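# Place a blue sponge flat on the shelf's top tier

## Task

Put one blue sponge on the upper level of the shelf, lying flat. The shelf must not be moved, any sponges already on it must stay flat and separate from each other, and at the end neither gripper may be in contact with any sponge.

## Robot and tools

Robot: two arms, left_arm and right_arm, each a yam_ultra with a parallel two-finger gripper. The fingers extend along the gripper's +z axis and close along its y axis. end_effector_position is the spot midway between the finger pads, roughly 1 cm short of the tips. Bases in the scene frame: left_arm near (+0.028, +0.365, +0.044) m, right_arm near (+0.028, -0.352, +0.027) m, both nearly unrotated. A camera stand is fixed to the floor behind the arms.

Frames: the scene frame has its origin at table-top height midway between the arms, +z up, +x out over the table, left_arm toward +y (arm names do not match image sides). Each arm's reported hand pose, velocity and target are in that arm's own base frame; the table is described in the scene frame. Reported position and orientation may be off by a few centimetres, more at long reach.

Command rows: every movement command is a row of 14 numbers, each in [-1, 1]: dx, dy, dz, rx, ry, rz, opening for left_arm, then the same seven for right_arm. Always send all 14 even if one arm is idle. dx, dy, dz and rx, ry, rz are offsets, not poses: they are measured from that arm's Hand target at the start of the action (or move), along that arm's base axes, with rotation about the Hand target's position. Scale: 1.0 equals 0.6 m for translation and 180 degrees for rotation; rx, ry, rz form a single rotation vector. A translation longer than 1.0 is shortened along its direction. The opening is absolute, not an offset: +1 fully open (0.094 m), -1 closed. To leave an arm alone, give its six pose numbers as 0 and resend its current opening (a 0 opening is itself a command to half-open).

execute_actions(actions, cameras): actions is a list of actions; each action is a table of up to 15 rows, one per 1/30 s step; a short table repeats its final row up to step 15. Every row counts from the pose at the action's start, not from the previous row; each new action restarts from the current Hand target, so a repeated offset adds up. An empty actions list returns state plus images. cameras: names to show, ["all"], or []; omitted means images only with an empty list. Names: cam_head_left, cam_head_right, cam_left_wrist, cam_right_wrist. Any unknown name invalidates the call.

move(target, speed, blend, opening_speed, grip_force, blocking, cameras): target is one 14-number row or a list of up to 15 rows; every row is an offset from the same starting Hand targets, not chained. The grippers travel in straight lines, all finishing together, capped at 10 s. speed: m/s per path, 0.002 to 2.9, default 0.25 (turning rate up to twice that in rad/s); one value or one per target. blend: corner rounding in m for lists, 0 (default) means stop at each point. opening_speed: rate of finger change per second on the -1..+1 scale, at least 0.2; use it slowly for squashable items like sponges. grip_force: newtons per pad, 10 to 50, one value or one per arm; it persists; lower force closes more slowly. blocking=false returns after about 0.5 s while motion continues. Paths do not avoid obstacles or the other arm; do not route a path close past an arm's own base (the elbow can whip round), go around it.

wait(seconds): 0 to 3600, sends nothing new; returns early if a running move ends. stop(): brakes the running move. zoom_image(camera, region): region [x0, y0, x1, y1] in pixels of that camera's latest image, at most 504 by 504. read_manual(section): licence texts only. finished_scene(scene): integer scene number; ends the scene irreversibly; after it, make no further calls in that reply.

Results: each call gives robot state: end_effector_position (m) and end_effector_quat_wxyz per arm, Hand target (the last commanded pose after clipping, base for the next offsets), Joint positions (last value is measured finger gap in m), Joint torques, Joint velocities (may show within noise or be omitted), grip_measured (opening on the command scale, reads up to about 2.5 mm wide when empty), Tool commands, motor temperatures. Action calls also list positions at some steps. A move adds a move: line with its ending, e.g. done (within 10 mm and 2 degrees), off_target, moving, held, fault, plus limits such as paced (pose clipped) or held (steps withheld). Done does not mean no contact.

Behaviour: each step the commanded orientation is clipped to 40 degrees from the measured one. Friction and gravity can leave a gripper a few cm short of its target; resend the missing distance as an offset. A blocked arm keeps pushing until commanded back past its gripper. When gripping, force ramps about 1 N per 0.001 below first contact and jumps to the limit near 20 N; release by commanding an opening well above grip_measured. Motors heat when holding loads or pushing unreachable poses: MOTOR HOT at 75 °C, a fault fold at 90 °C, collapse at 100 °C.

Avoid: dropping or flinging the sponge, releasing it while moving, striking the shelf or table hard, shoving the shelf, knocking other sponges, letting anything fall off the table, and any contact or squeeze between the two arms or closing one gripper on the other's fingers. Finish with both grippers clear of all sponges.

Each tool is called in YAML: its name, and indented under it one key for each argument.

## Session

execute_actions:
  actions: []

Scene clock: 0.00 s.
left_arm: end_effector_position=(+0.4057, +0.0231, +0.1009) grip_measured=+1.000 end_effector_quat_wxyz=(+0.592, -0.061, +0.803, -0.008) | right_arm: end_effector_position=(+0.4055, -0.0341, +0.1183) grip_measured=+1.000 end_effector_quat_wxyz=(+0.609, +0.027, +0.786, -0.103)
Joint positions: left_arm=[0.048 1.581 0.38 0.898 -0.014 -0.094 0.094] | right_arm=[0 1.563 0.378 0.94 0.196 -0.084 0.094]
Joint velocities: within noise
Joint torques (N m): no reading
Motor temperatures (°C): left_arm=[26 27 29 25 24 27 28] | right_arm=[28 29 27 27 27 28 28]
Heat: left arm: 29 °C; right arm: 29 °C.
Hand target: left_arm +0.4110, +0.0242, +0.1167; +0.610, -0.060, +0.790, -0.005 | right_arm +0.4100, -0.0355, +0.1347; +0.627, +0.030, +0.771, -0.107
Tool commands: left_gripper/opening=+1.0 right_gripper/opening=+1.0

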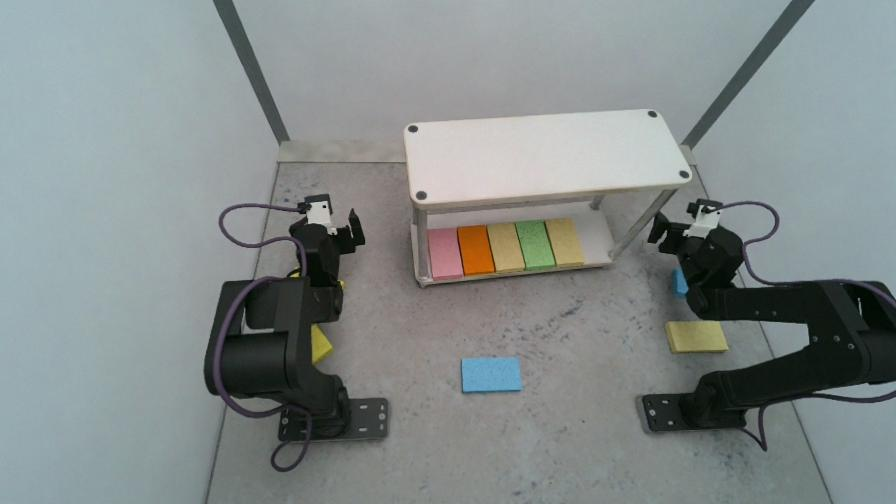

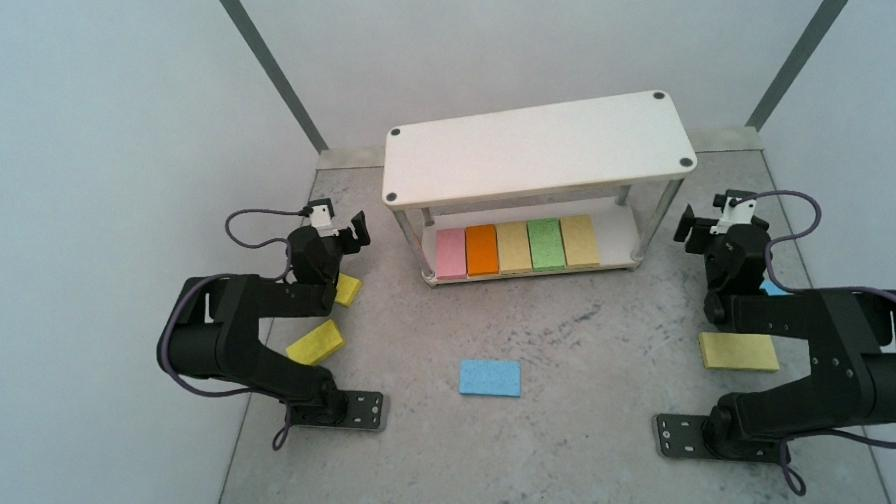

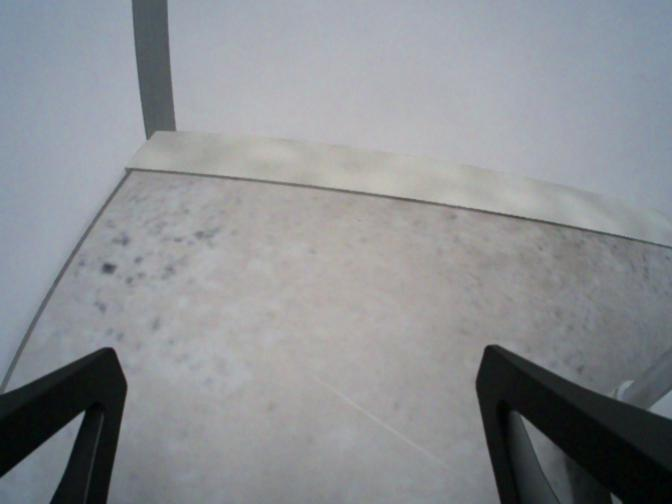

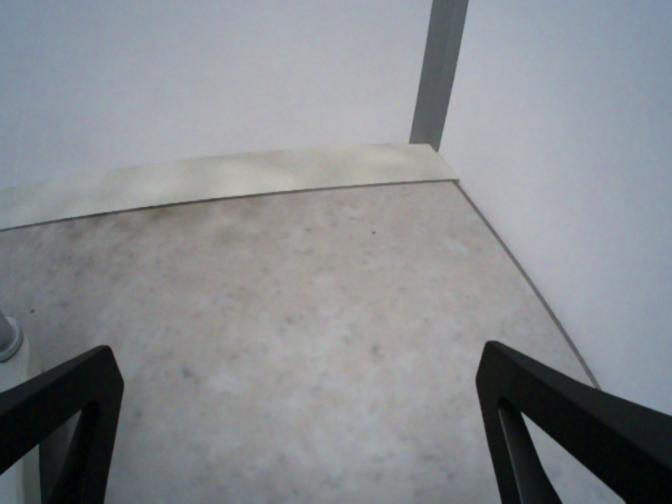

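move:
  target:
    - [0,0,0,0,0,0,1,-0.2,0.009,-0.075,0.0628,0.2668,0.0373,1]
    - [0,0,0,0,0,0,1,-0.317,0.409,-0.058,-0.0366,0.2523,0.2765,1]
    - [0,0,0,0,0,0,1,-0.567,0.609,-0.1,-0.0613,0.1447,0.5397,1]
  speed: [0.35,0.45,0.4]
  blend: [0.04,0.04,0]
  cameras: ["cam_head_left","cam_right_wrist"]

Scene clock: 8.33 s.
left_arm: end_effector_position=(+0.4057, +0.0231, +0.1009) grip_measured=+1.000 end_effector_quat_wxyz=(+0.592, -0.061, +0.803, -0.008) | right_arm: end_effector_position=(+0.0710, +0.3225, +0.0652) grip_measured=+1.000 end_effector_quat_wxyz=(-0.304, +0.627, -0.648, -0.308)
Joint positions: left_arm=[0.048 1.581 0.38 0.898 -0.014 -0.094 0.094] | right_arm=[1.2 1.242 0.39 0.144 -0.279 -0.209 0.094]
Joint torques (N m): left_arm=[0.03 -4.88 5.19 1.87 0 -0.02] | right_arm=[0.29 -3.29 3.88 2.54 -0.32 -0.06]
Heat: left arm: 30 °C; right arm: 30 °C.
Hand target: left_arm +0.4110, +0.0242, +0.1167; +0.610, -0.060, +0.790, -0.005 | right_arm +0.0698, +0.3299, +0.0747; -0.326, +0.627, -0.627, -0.326
Off the commanded pose: left_arm 0.017 m, 3 deg | right_arm 0.012 m, 4 deg.
move: off_target (right_arm)

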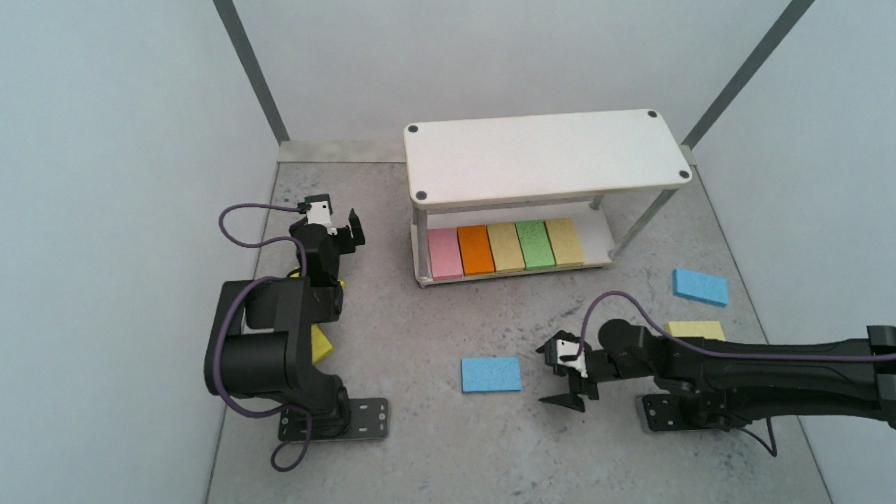

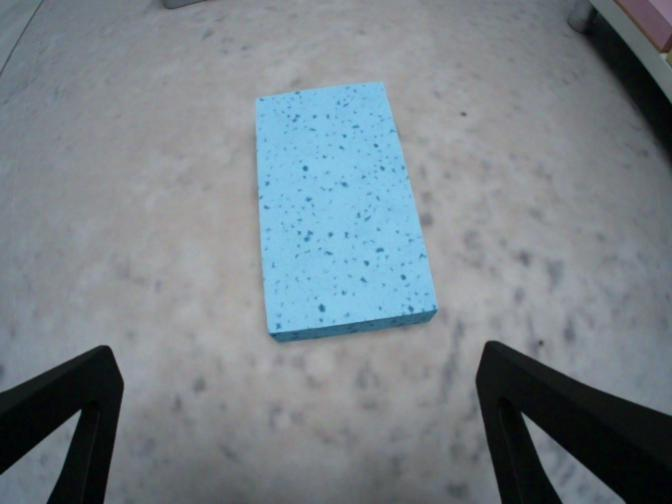

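move:
  target:
    - [0,0,0,0,0,0,1,0.026,0.033,-0.03,0,0,0.03,1]
    - [0,0,0,0,0,0,1,0.0167,0.155,-0.117,0,0,0.03,1]
    - [0,0,0,0,0,0,1,0.0167,0.155,-0.117,0,0,0.03,-0.1]
  speed: [0.2,0.2,0.1]
  blend: [0.012,0,0]
  opening_speed: 2
  cameras: ["cam_right_wrist"]

Scene clock: 12.47 s.
left_arm: end_effector_position=(+0.4057, +0.0231, +0.1009) grip_measured=+1.000 end_effector_quat_wxyz=(+0.592, -0.061, +0.803, -0.008) | right_arm: end_effector_position=(+0.0816, +0.4094, -0.0054) grip_measured=-0.095 end_effector_quat_wxyz=(-0.298, +0.658, -0.608, -0.328)
Joint positions: left_arm=[0.048 1.581 0.38 0.898 -0.014 -0.094 0.094] | right_arm=[1.227 1.897 0.602 0.597 -0.339 -0.264 0.043]
Joint torques (N m): left_arm=[0.06 -4.85 5.19 1.88 0 -0.02] | right_arm=[0.4 -6.26 5.48 2 -0.19 0.06]
Heat: left arm: 30 °C; right arm: 31 °C.
Hand target: left_arm +0.4110, +0.0242, +0.1167; +0.610, -0.060, +0.790, -0.005 | right_arm +0.0799, +0.4229, +0.0045; -0.310, +0.656, -0.597, -0.341
Off the commanded pose: left_arm 0.017 m, 3 deg | right_arm 0.017 m, 2 deg.
move: off_target (right_arm); target 3's new opening was sent with right_arm's hand 0.017 m and 2 deg from that target

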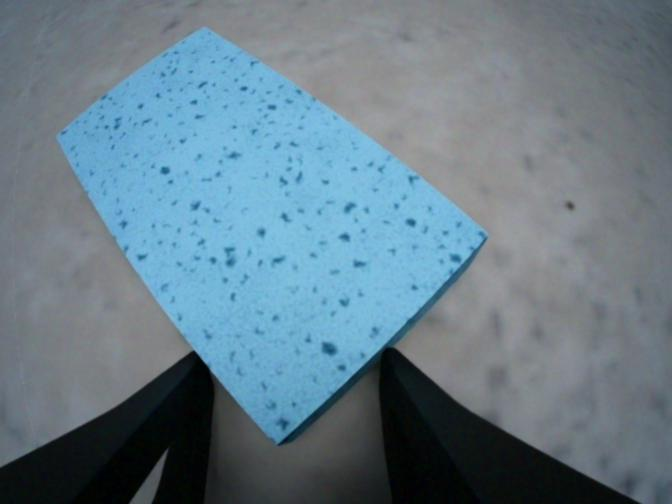

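move:
  target:
    - [0,0,0,0,0,0,1,0,0,0.008,0,0,0,0.7]
    - [0,0,0,0,0,0,1,0,-0.15,0.117,0,0,0,1]
  speed: [0.2,0.25]
  cameras: ["cam_head_left","cam_head_right","cam_right_wrist"]

Scene clock: 16.47 s.
left_arm: end_effector_position=(+0.4057, +0.0231, +0.1009) grip_measured=+1.000 end_effector_quat_wxyz=(+0.592, -0.061, +0.803, -0.008) | right_arm: end_effector_position=(+0.0837, +0.3340, +0.0667) grip_measured=+0.997 end_effector_quat_wxyz=(-0.312, +0.650, -0.607, -0.334)
Joint positions: left_arm=[0.048 1.581 0.38 0.898 -0.014 -0.094 0.094] | right_arm=[1.103 1.342 0.419 0.228 -0.428 -0.334 0.094]
Joint torques (N m): left_arm=[0.03 -4.89 5.15 1.88 0 -0.03] | right_arm=[-0.49 -5.86 5.27 1.33 -0.42 -0.08]
Heat: left arm: 31 °C; right arm: 31 °C.
Hand target: left_arm +0.4110, +0.0242, +0.1167; +0.610, -0.060, +0.790, -0.005 | right_arm +0.0799, +0.3329, +0.0747; -0.310, +0.656, -0.597, -0.341
Off the commanded pose: left_arm 0.017 m, 3 deg | right_arm 0.009 m, 2 deg.
move: done

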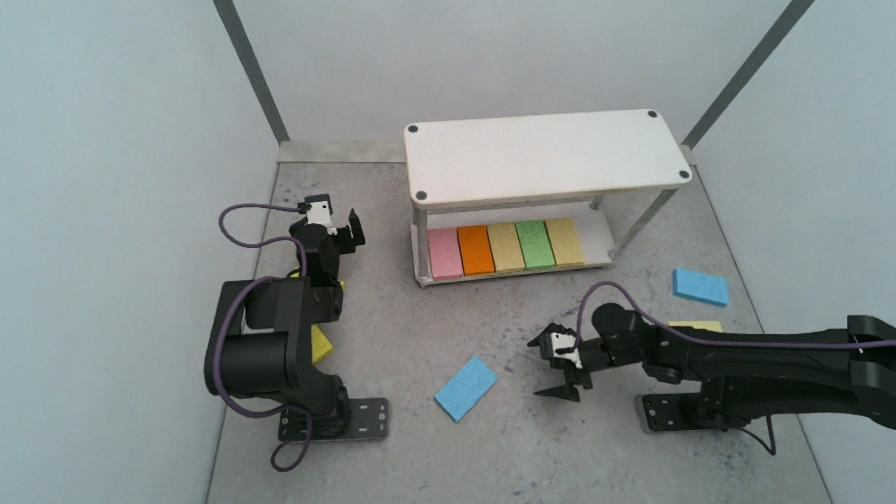

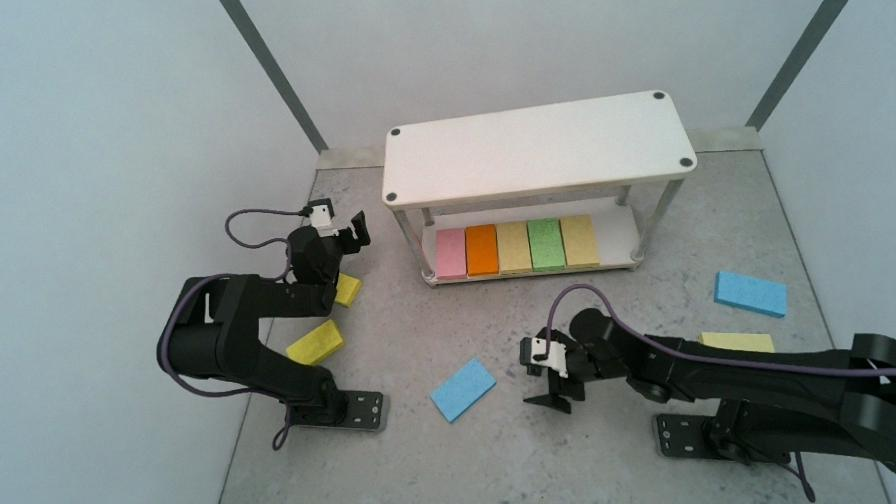

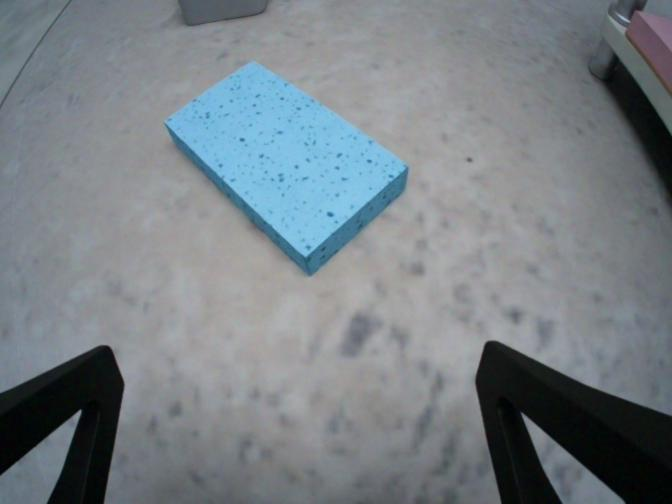

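move:
  target:
    - [0,0,0,0,0,0,1,-0.02,0.1,0.03,0,0,0.125,1]
    - [0,0,0,0,0,0,1,-0.043,0.22,0.0,0,0,0.25,1]
  speed: [0.3,0.3]
  blend: [0.03,0]
  cameras: ["cam_right_wrist"]

Scene clock: 21.57 s.
left_arm: end_effector_position=(+0.4057, +0.0231, +0.1009) grip_measured=+1.000 end_effector_quat_wxyz=(+0.592, -0.061, +0.803, -0.008) | right_arm: end_effector_position=(+0.0582, +0.4577, +0.0597) grip_measured=+0.997 end_effector_quat_wxyz=(-0.152, +0.838, -0.319, -0.415)
Joint positions: left_arm=[0.048 1.581 0.38 0.898 -0.014 -0.094 0.094] | right_arm=[1.14 2.087 1.384 -0.517 -0.865 -1.111 0.094]
Joint torques (N m): left_arm=[0.03 -4.86 5.16 1.88 -0.01 -0.02] | right_arm=[0.29 -9.21 8.01 0.58 -0.87 -0.08]
Motor temperatures (°C): left_arm=[26 28 31 30 24 27 28] | right_arm=[28 30 28 30 27 28 28]
Heat: left arm: 31 °C; right arm: 30 °C.
Hand target: left_arm +0.4110, +0.0242, +0.1167; +0.610, -0.060, +0.790, -0.005 | right_arm +0.0541, +0.4649, +0.0747; -0.156, +0.835, -0.301, -0.434
Off the commanded pose: left_arm 0.017 m, 3 deg | right_arm 0.017 m, 3 deg.
move: off_target (right_arm)

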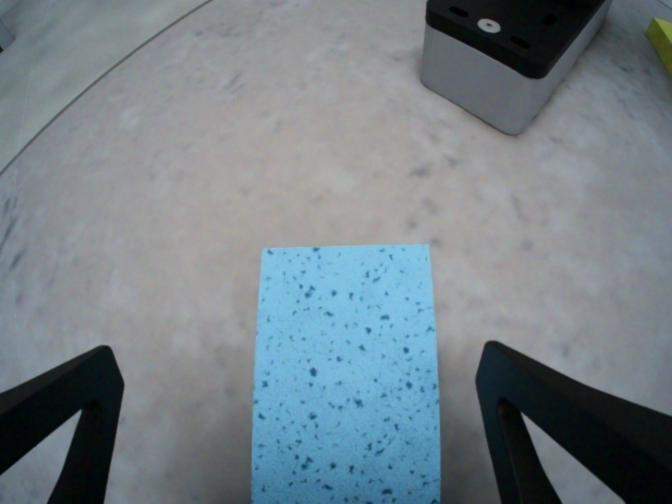

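move:
  target:
    - [0,0,0,0,0,0,1,0.014,0.014,-0.03,0,0,0.005,1]
    - [0,0,0,0,0,0,1,0.013,0.014,-0.107,0,0,0.005,1]
    - [0,0,0,0,0,0,1,0.013,0.014,-0.107,0,0,0.005,-0.1]
  speed: [0.15,0.15,0.1]
  blend: [0.005,0,0]
  opening_speed: 2
  cameras: ["cam_right_wrist"]

Scene clock: 24.83 s.
left_arm: end_effector_position=(+0.4057, +0.0231, +0.1009) grip_measured=+1.000 end_effector_quat_wxyz=(+0.592, -0.061, +0.803, -0.008) | right_arm: end_effector_position=(+0.0591, +0.4641, +0.0025) grip_measured=+0.308 end_effector_quat_wxyz=(-0.130, +0.842, -0.312, -0.421)
Joint positions: left_arm=[0.048 1.581 0.38 0.898 -0.014 -0.094 0.094] | right_arm=[1.14 2.257 1.418 -0.453 -0.881 -1.16 0.061]
Joint torques (N m): left_arm=[0.06 -4.89 5.12 1.87 0 -0.03] | right_arm=[-0.4 -9.85 5.15 1.18 -0.82 -0.07]
Heat: left arm: 31 °C; right arm: 30 °C.
Hand target: left_arm +0.4110, +0.0242, +0.1167; +0.610, -0.060, +0.790, -0.005 | right_arm +0.0619, +0.4733, +0.0105; -0.153, +0.837, -0.294, -0.435
Off the commanded pose: left_arm 0.017 m, 3 deg | right_arm 0.013 m, 4 deg.
move: off_target (right_arm); target 3's new opening was sent with right_arm's hand 0.013 m and 4 deg from that target

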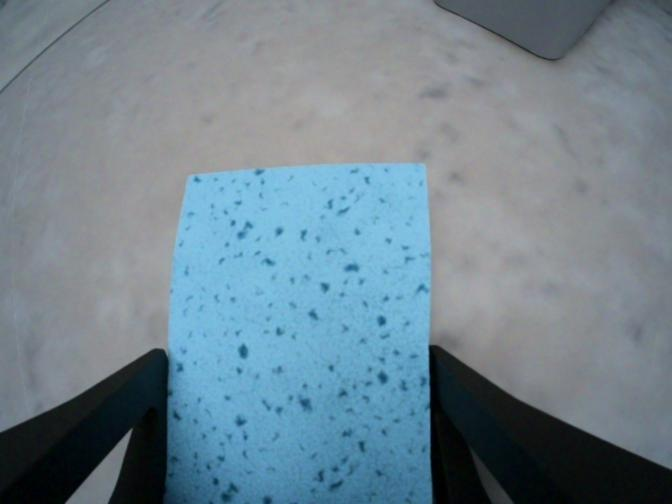

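move:
  target:
    - [0,0,0,0,0,0,1,0,-0.038,0.2,0,0,-0.05,-0.1]
    - [0,0,0,0,0,0,1,0.23,-0.355,0.624,0,0,-0.333,-0.1]
    - [0,0,0,0,0,0,1,0.572,-0.46,0.65,-0.0131,0.0013,-0.629,-0.1]
  speed: [0.3,0.4,0.35]
  blend: [0.04,0.05,0]
  cameras: ["cam_head_left","cam_head_right","cam_right_wrist"]

Scene clock: 30.20 s.
left_arm: end_effector_position=(+0.4057, +0.0231, +0.1009) grip_measured=+1.000 end_effector_quat_wxyz=(+0.592, -0.061, +0.803, -0.008) | right_arm: end_effector_position=(+0.4099, +0.2026, +0.3901) grip_measured=+0.308 end_effector_quat_wxyz=(+0.430, -0.220, +0.869, +0.110)
Joint positions: left_arm=[0.048 1.581 0.38 0.898 -0.014 -0.094 0.094] | right_arm=[0.437 1.747 2.212 -1.118 -0.049 -0.035 0.061]
Joint torques (N m): left_arm=[0.03 -4.86 5.15 1.88 -0.01 -0.02] | right_arm=[0.08 -6.8 7.99 1.42 0.02 0.06]
Heat: left arm: 31 °C; right arm: 31 °C.
Hand target: left_arm +0.4110, +0.0242, +0.1167; +0.610, -0.060, +0.790, -0.005 | right_arm +0.4051, +0.1973, +0.4005; +0.432, -0.217, +0.868, +0.108
Off the commanded pose: left_arm 0.017 m, 3 deg | right_arm 0.013 m, 1 deg.
move: off_target (right_arm)

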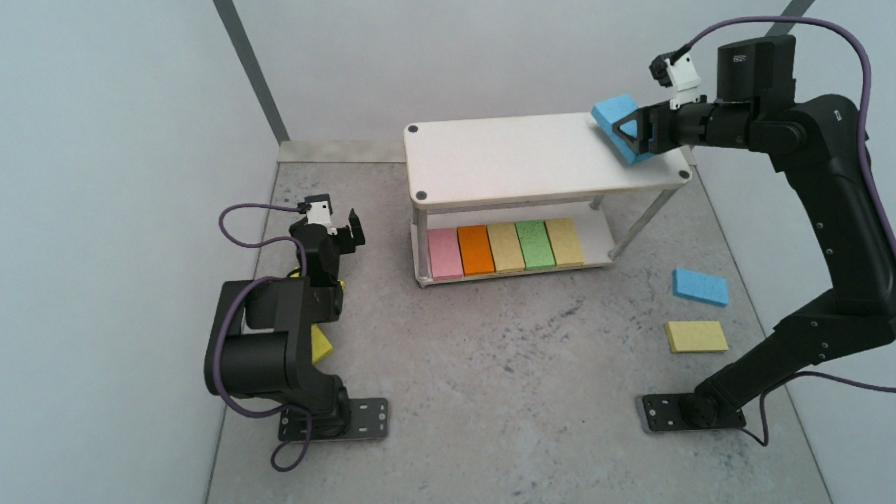

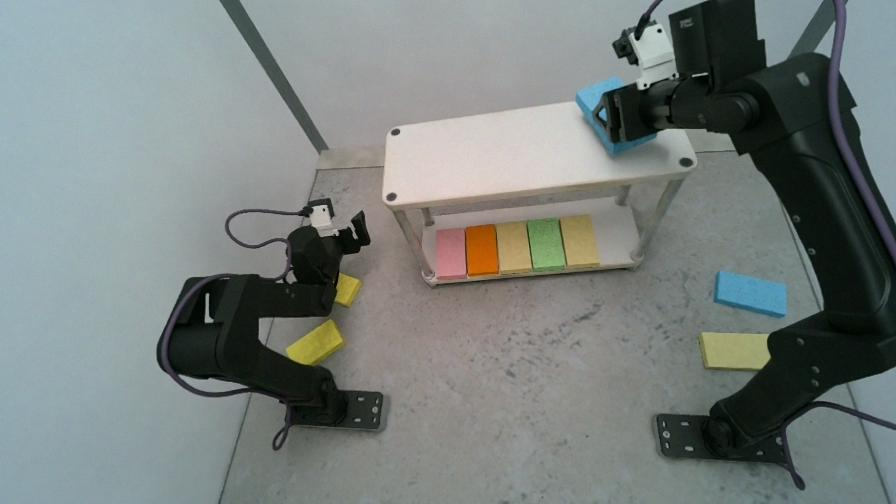

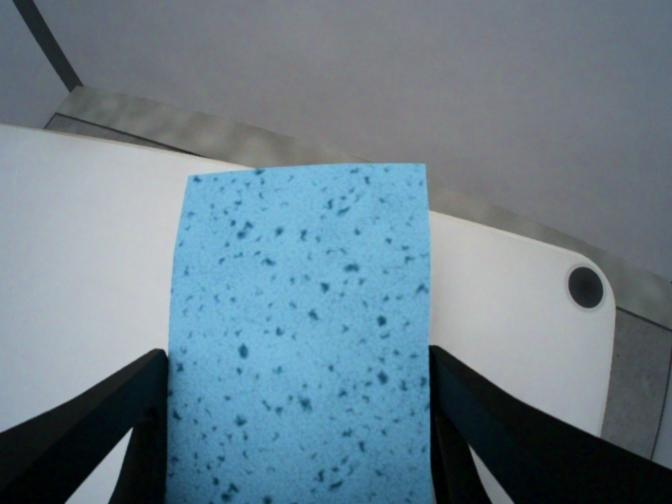

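move:
  target: [0,0,0,0,0,0,1,0,0,-0.08,0,0,0,-0.1]
  speed: 0.12
  cameras: ["cam_head_left","cam_right_wrist"]

zoom_image:
  camera: "cam_head_left"
  region: [550, 60, 760, 200]

Scene clock: 32.53 s.
left_arm: end_effector_position=(+0.4057, +0.0231, +0.1009) grip_measured=+1.000 end_effector_quat_wxyz=(+0.592, -0.061, +0.803, -0.008) | right_arm: end_effector_position=(+0.4067, +0.2004, +0.3587) grip_measured=+0.308 end_effector_quat_wxyz=(+0.437, -0.216, +0.865, +0.117)
Joint positions: left_arm=[0.048 1.581 0.38 0.898 -0.014 -0.094 0.094] | right_arm=[0.431 1.618 1.895 -0.911 -0.061 -0.028 0.061]
Joint torques (N m): left_arm=[0.05 -4.89 5.12 1.87 -0.01 -0.03] | right_arm=[0.09 -7.1 3.08 1.87 0.03 -0.02]
Heat: left arm: 31 °C; right arm: 31 °C.
Hand target: left_arm +0.4110, +0.0242, +0.1167; +0.610, -0.060, +0.790, -0.005 | right_arm +0.4051, +0.1973, +0.3525; +0.432, -0.217, +0.868, +0.108
Off the commanded pose: left_arm 0.017 m, 3 deg | right_arm 0.007 m, 1 deg.
move: done

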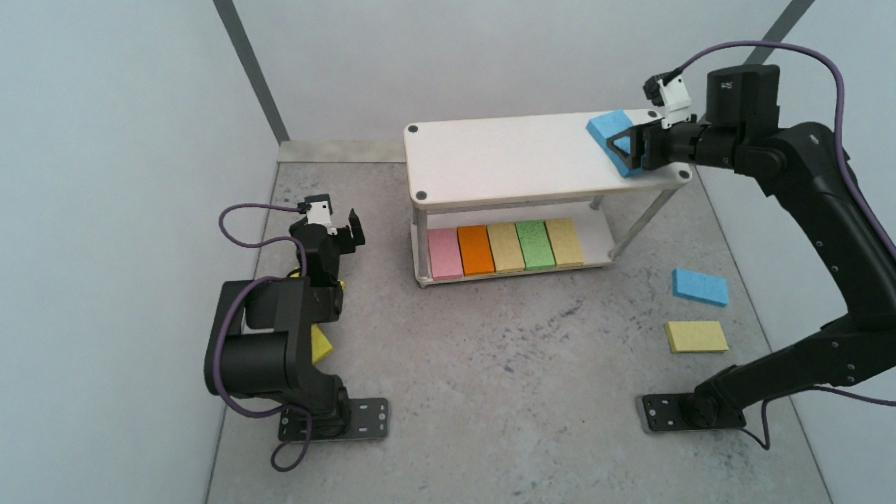

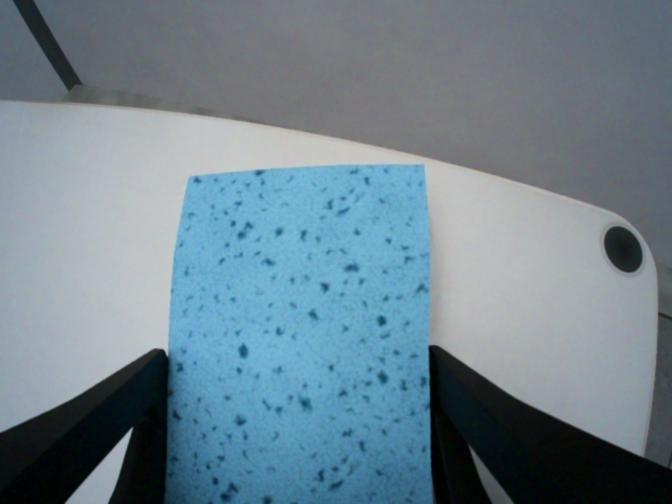

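Scaled by 2.400 from the camera's image (finer frame: 1280x720).

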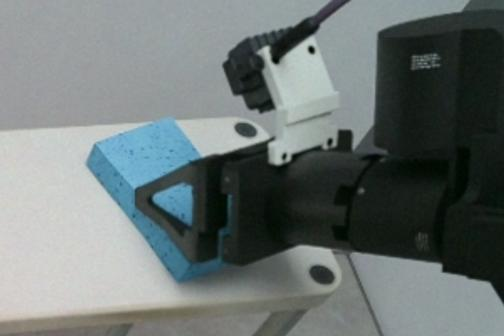

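move:
  target: [0,0,0,0,0,0,1,-0.003,0,-0.022,0,0,0,-0.1]
  speed: 0.08
  cameras: ["cam_head_left","cam_head_right"]

zoom_image:
  camera: "cam_head_left"
  region: [550, 60, 760, 200]

zoom_image:
  camera: "cam_head_right"
  region: [540, 50, 750, 190]

Scene clock: 33.93 s.
left_arm: end_effector_position=(+0.4057, +0.0231, +0.1009) grip_measured=+1.000 end_effector_quat_wxyz=(+0.592, -0.061, +0.803, -0.008) | right_arm: end_effector_position=(+0.4064, +0.2003, +0.3589) grip_measured=+0.308 end_effector_quat_wxyz=(+0.455, -0.213, +0.856, +0.122)
Joint positions: left_arm=[0.048 1.581 0.38 0.898 -0.014 -0.094 0.094] | right_arm=[0.431 1.575 1.812 -0.828 -0.061 -0.023 0.061]
Joint torques (N m): left_arm=[0.02 -4.9 5.18 1.89 -0.02 0] | right_arm=[0.29 -6.09 2.8 1.63 0.05 -0.05]
Heat: left arm: 31 °C; right arm: 31 °C.
Hand target: left_arm +0.4110, +0.0242, +0.1167; +0.610, -0.060, +0.790, -0.005 | right_arm +0.4033, +0.1973, +0.3393; +0.432, -0.217, +0.868, +0.108
Off the commanded pose: left_arm 0.017 m, 3 deg | right_arm 0.020 m, 3 deg.
move: off_target (right_arm)

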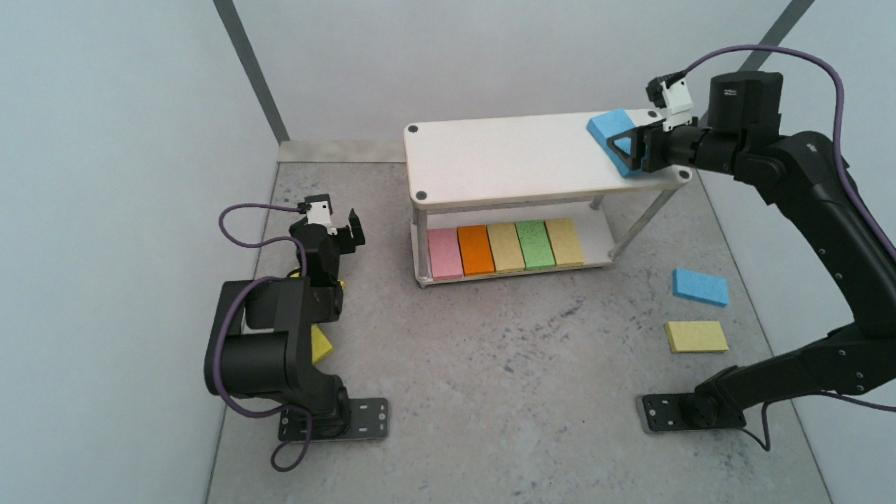

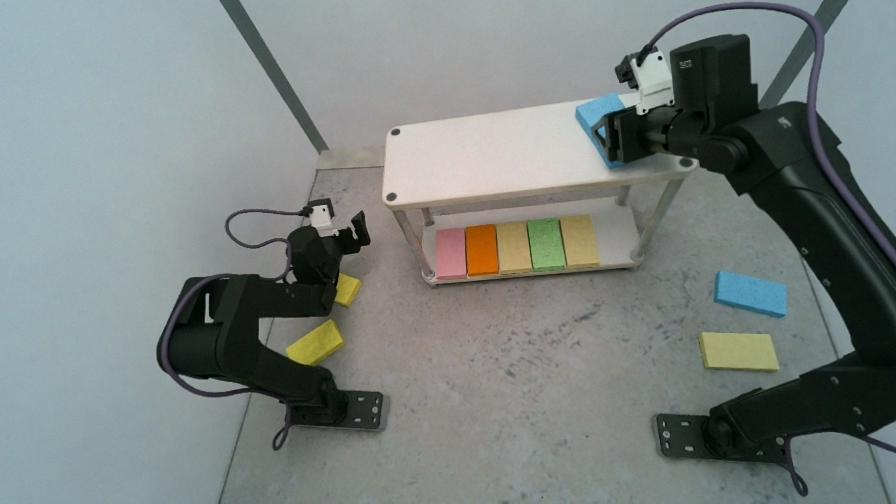

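Scaled by 2.400 from the camera's image (finer frame: 1280x720).

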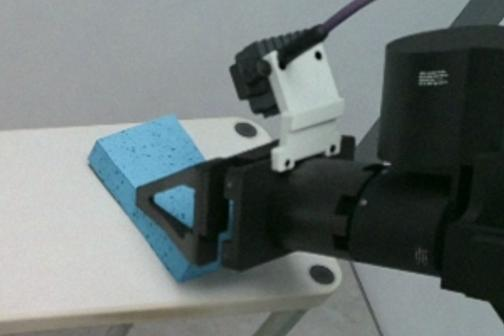

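Scaled by 2.400 from the camera's image (finer frame: 1280x720).

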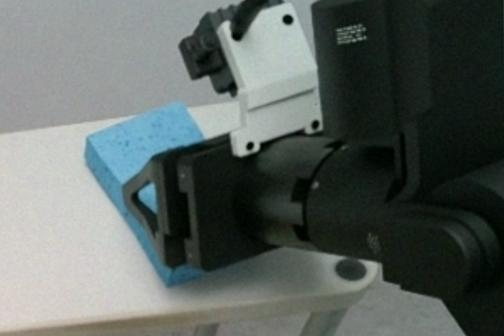

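move:
  target:
    - [0,0,0,0,0,0,1,0.003,0,0.018,-0.017,0.0317,0,-0.1]
    - [0,0,0,0,0,0,1,0.003,0,0.018,-0.017,0.0317,0,0.75]
  speed: 0.1
  opening_speed: 1.5
  cameras: ["cam_head_left","cam_head_right","cam_right_wrist"]

zoom_image:
  camera: "cam_head_left"
  region: [550, 60, 760, 200]

Scene clock: 37.43 s.
left_arm: end_effector_position=(+0.4057, +0.0231, +0.1009) grip_measured=+1.000 end_effector_quat_wxyz=(+0.592, -0.061, +0.803, -0.008) | right_arm: end_effector_position=(+0.4109, +0.2028, +0.3500) grip_measured=+0.747 end_effector_quat_wxyz=(+0.397, -0.224, +0.884, +0.102)
Joint positions: left_arm=[0.048 1.581 0.38 0.898 -0.014 -0.094 0.094] | right_arm=[0.437 1.721 2.054 -1.062 -0.048 -0.038 0.082]
Joint torques (N m): left_arm=[0.06 -4.85 5.18 1.88 -0.02 -0.01] | right_arm=[0.23 -6.54 7.41 1.1 0.02 -0.04]
Heat: left arm: 31 °C; right arm: 31 °C.
Hand target: left_arm +0.4110, +0.0242, +0.1167; +0.610, -0.060, +0.790, -0.005 | right_arm +0.4051, +0.1973, +0.3501; +0.383, -0.223, +0.892, +0.096
Off the commanded pose: left_arm 0.017 m, 3 deg | right_arm 0.008 m, 2 deg.
move: done; target 2's new opening was sent with right_arm's hand 0.014 m and 4 deg from that target

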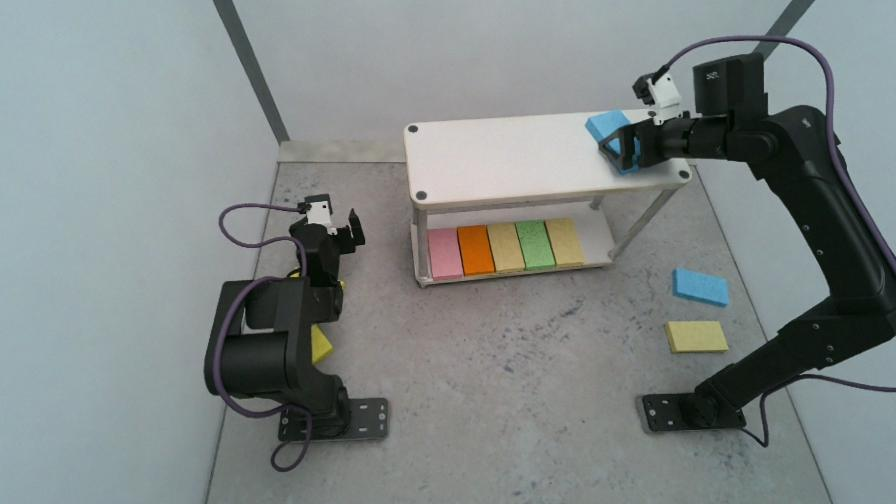

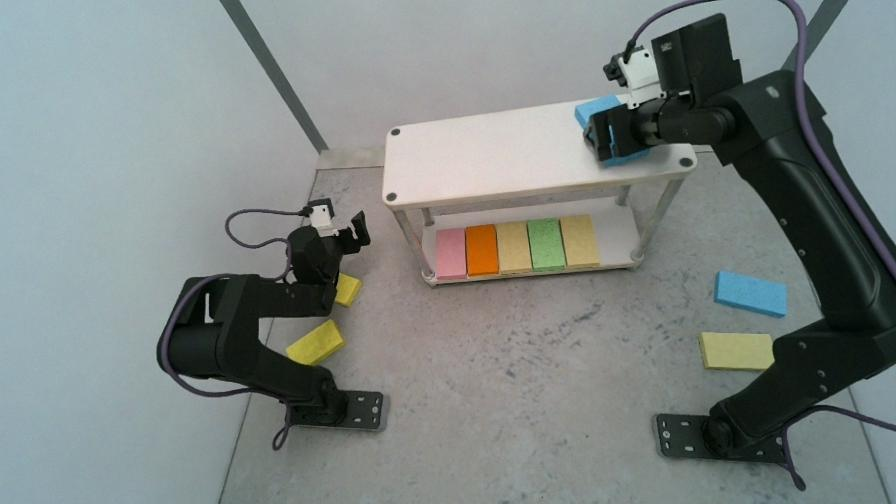

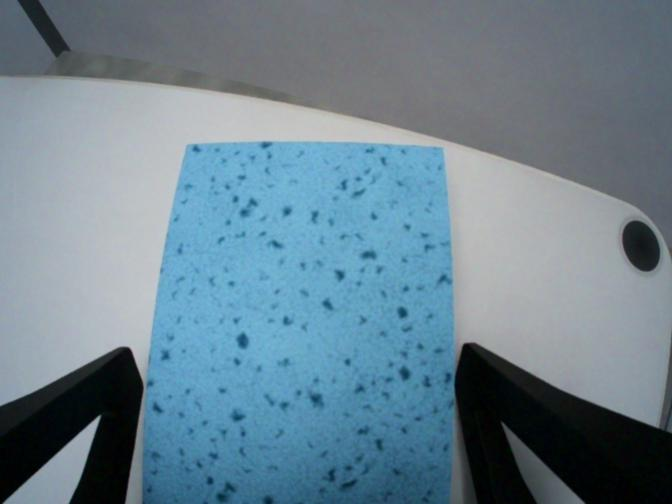

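Scaled by 2.400 from the camera's image (finer frame: 1280x720).

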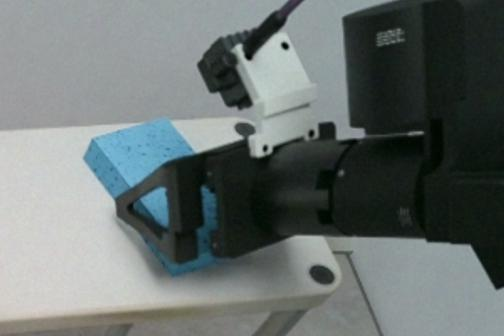

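move:
  target:
    - [0,0,0,0,0,0,1,-0.012,-0.006,0.012,0,0,0,1]
    - [0,0,0,0,0,0,1,-0.12,-0.06,0.12,0,0,0,1]
    - [0,0,0,0,0,0,1,-0.25,-0.13,0.18,0,0,0,1]
  speed: [0.1,0.15,0.3]
  blend: [0.003,0.03,0]
  cameras: ["cam_head_left","cam_head_right"]

zoom_image:
  camera: "cam_head_left"
  region: [550, 60, 760, 200]

Scene clock: 40.17 s.
left_arm: end_effector_position=(+0.4057, +0.0231, +0.1009) grip_measured=+1.000 end_effector_quat_wxyz=(+0.592, -0.061, +0.803, -0.008) | right_arm: end_effector_position=(+0.2619, +0.1228, +0.4660) grip_measured=+0.997 end_effector_quat_wxyz=(+0.450, -0.210, +0.861, +0.106)
Joint positions: left_arm=[0.048 1.581 0.38 0.898 -0.014 -0.094 0.094] | right_arm=[0.398 1.418 2.324 -1.516 -0.06 -0.049 0.094]
Joint torques (N m): left_arm=[0.02 -4.85 5.16 1.88 -0.01 -0.02] | right_arm=[-0.57 -2.7 2.36 1.45 -0.17 -0.08]
Heat: left arm: 31 °C; right arm: 31 °C.
Hand target: left_arm +0.4110, +0.0242, +0.1167; +0.610, -0.060, +0.790, -0.005 | right_arm +0.2551, +0.1193, +0.4581; +0.383, -0.223, +0.892, +0.096
Off the commanded pose: left_arm 0.017 m, 3 deg | right_arm 0.011 m, 9 deg.
joint sent to its limit (right arm) — joint 4 (wrist pitch), lower limit. The joint targets are off in position and orientation.
move: off_target (right_arm)

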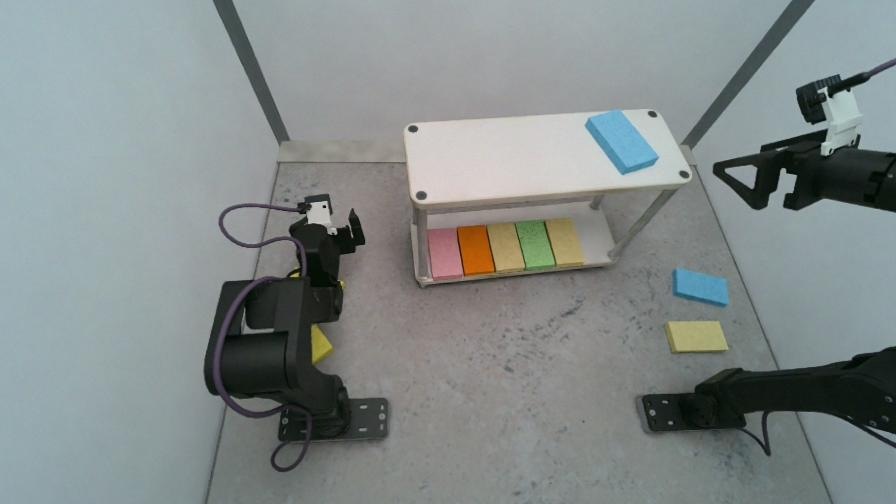

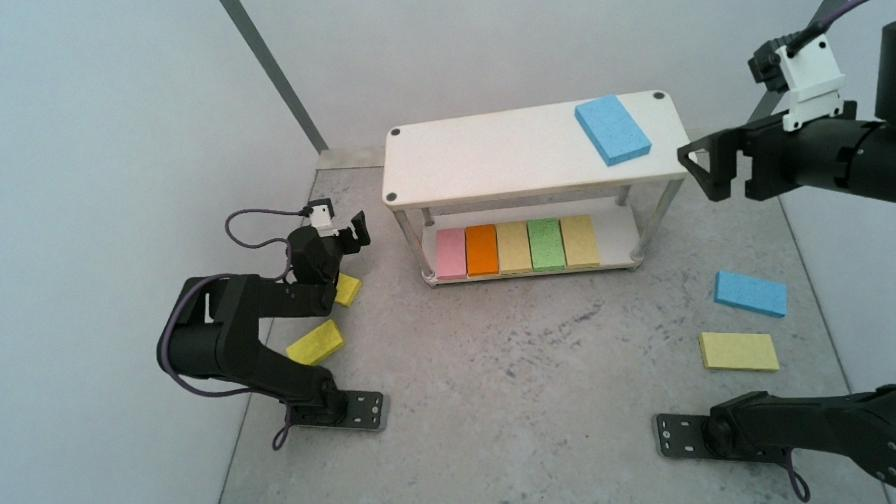

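Scaled by 2.400 from the camera's image (finer frame: 1280x720).

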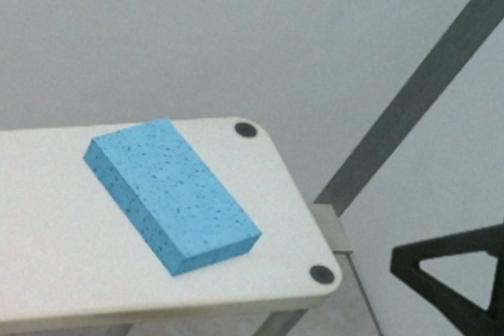

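Flat on the tier, not touching. Done.

finished_scene:
  scene: 2

The scene is finished: the task was done.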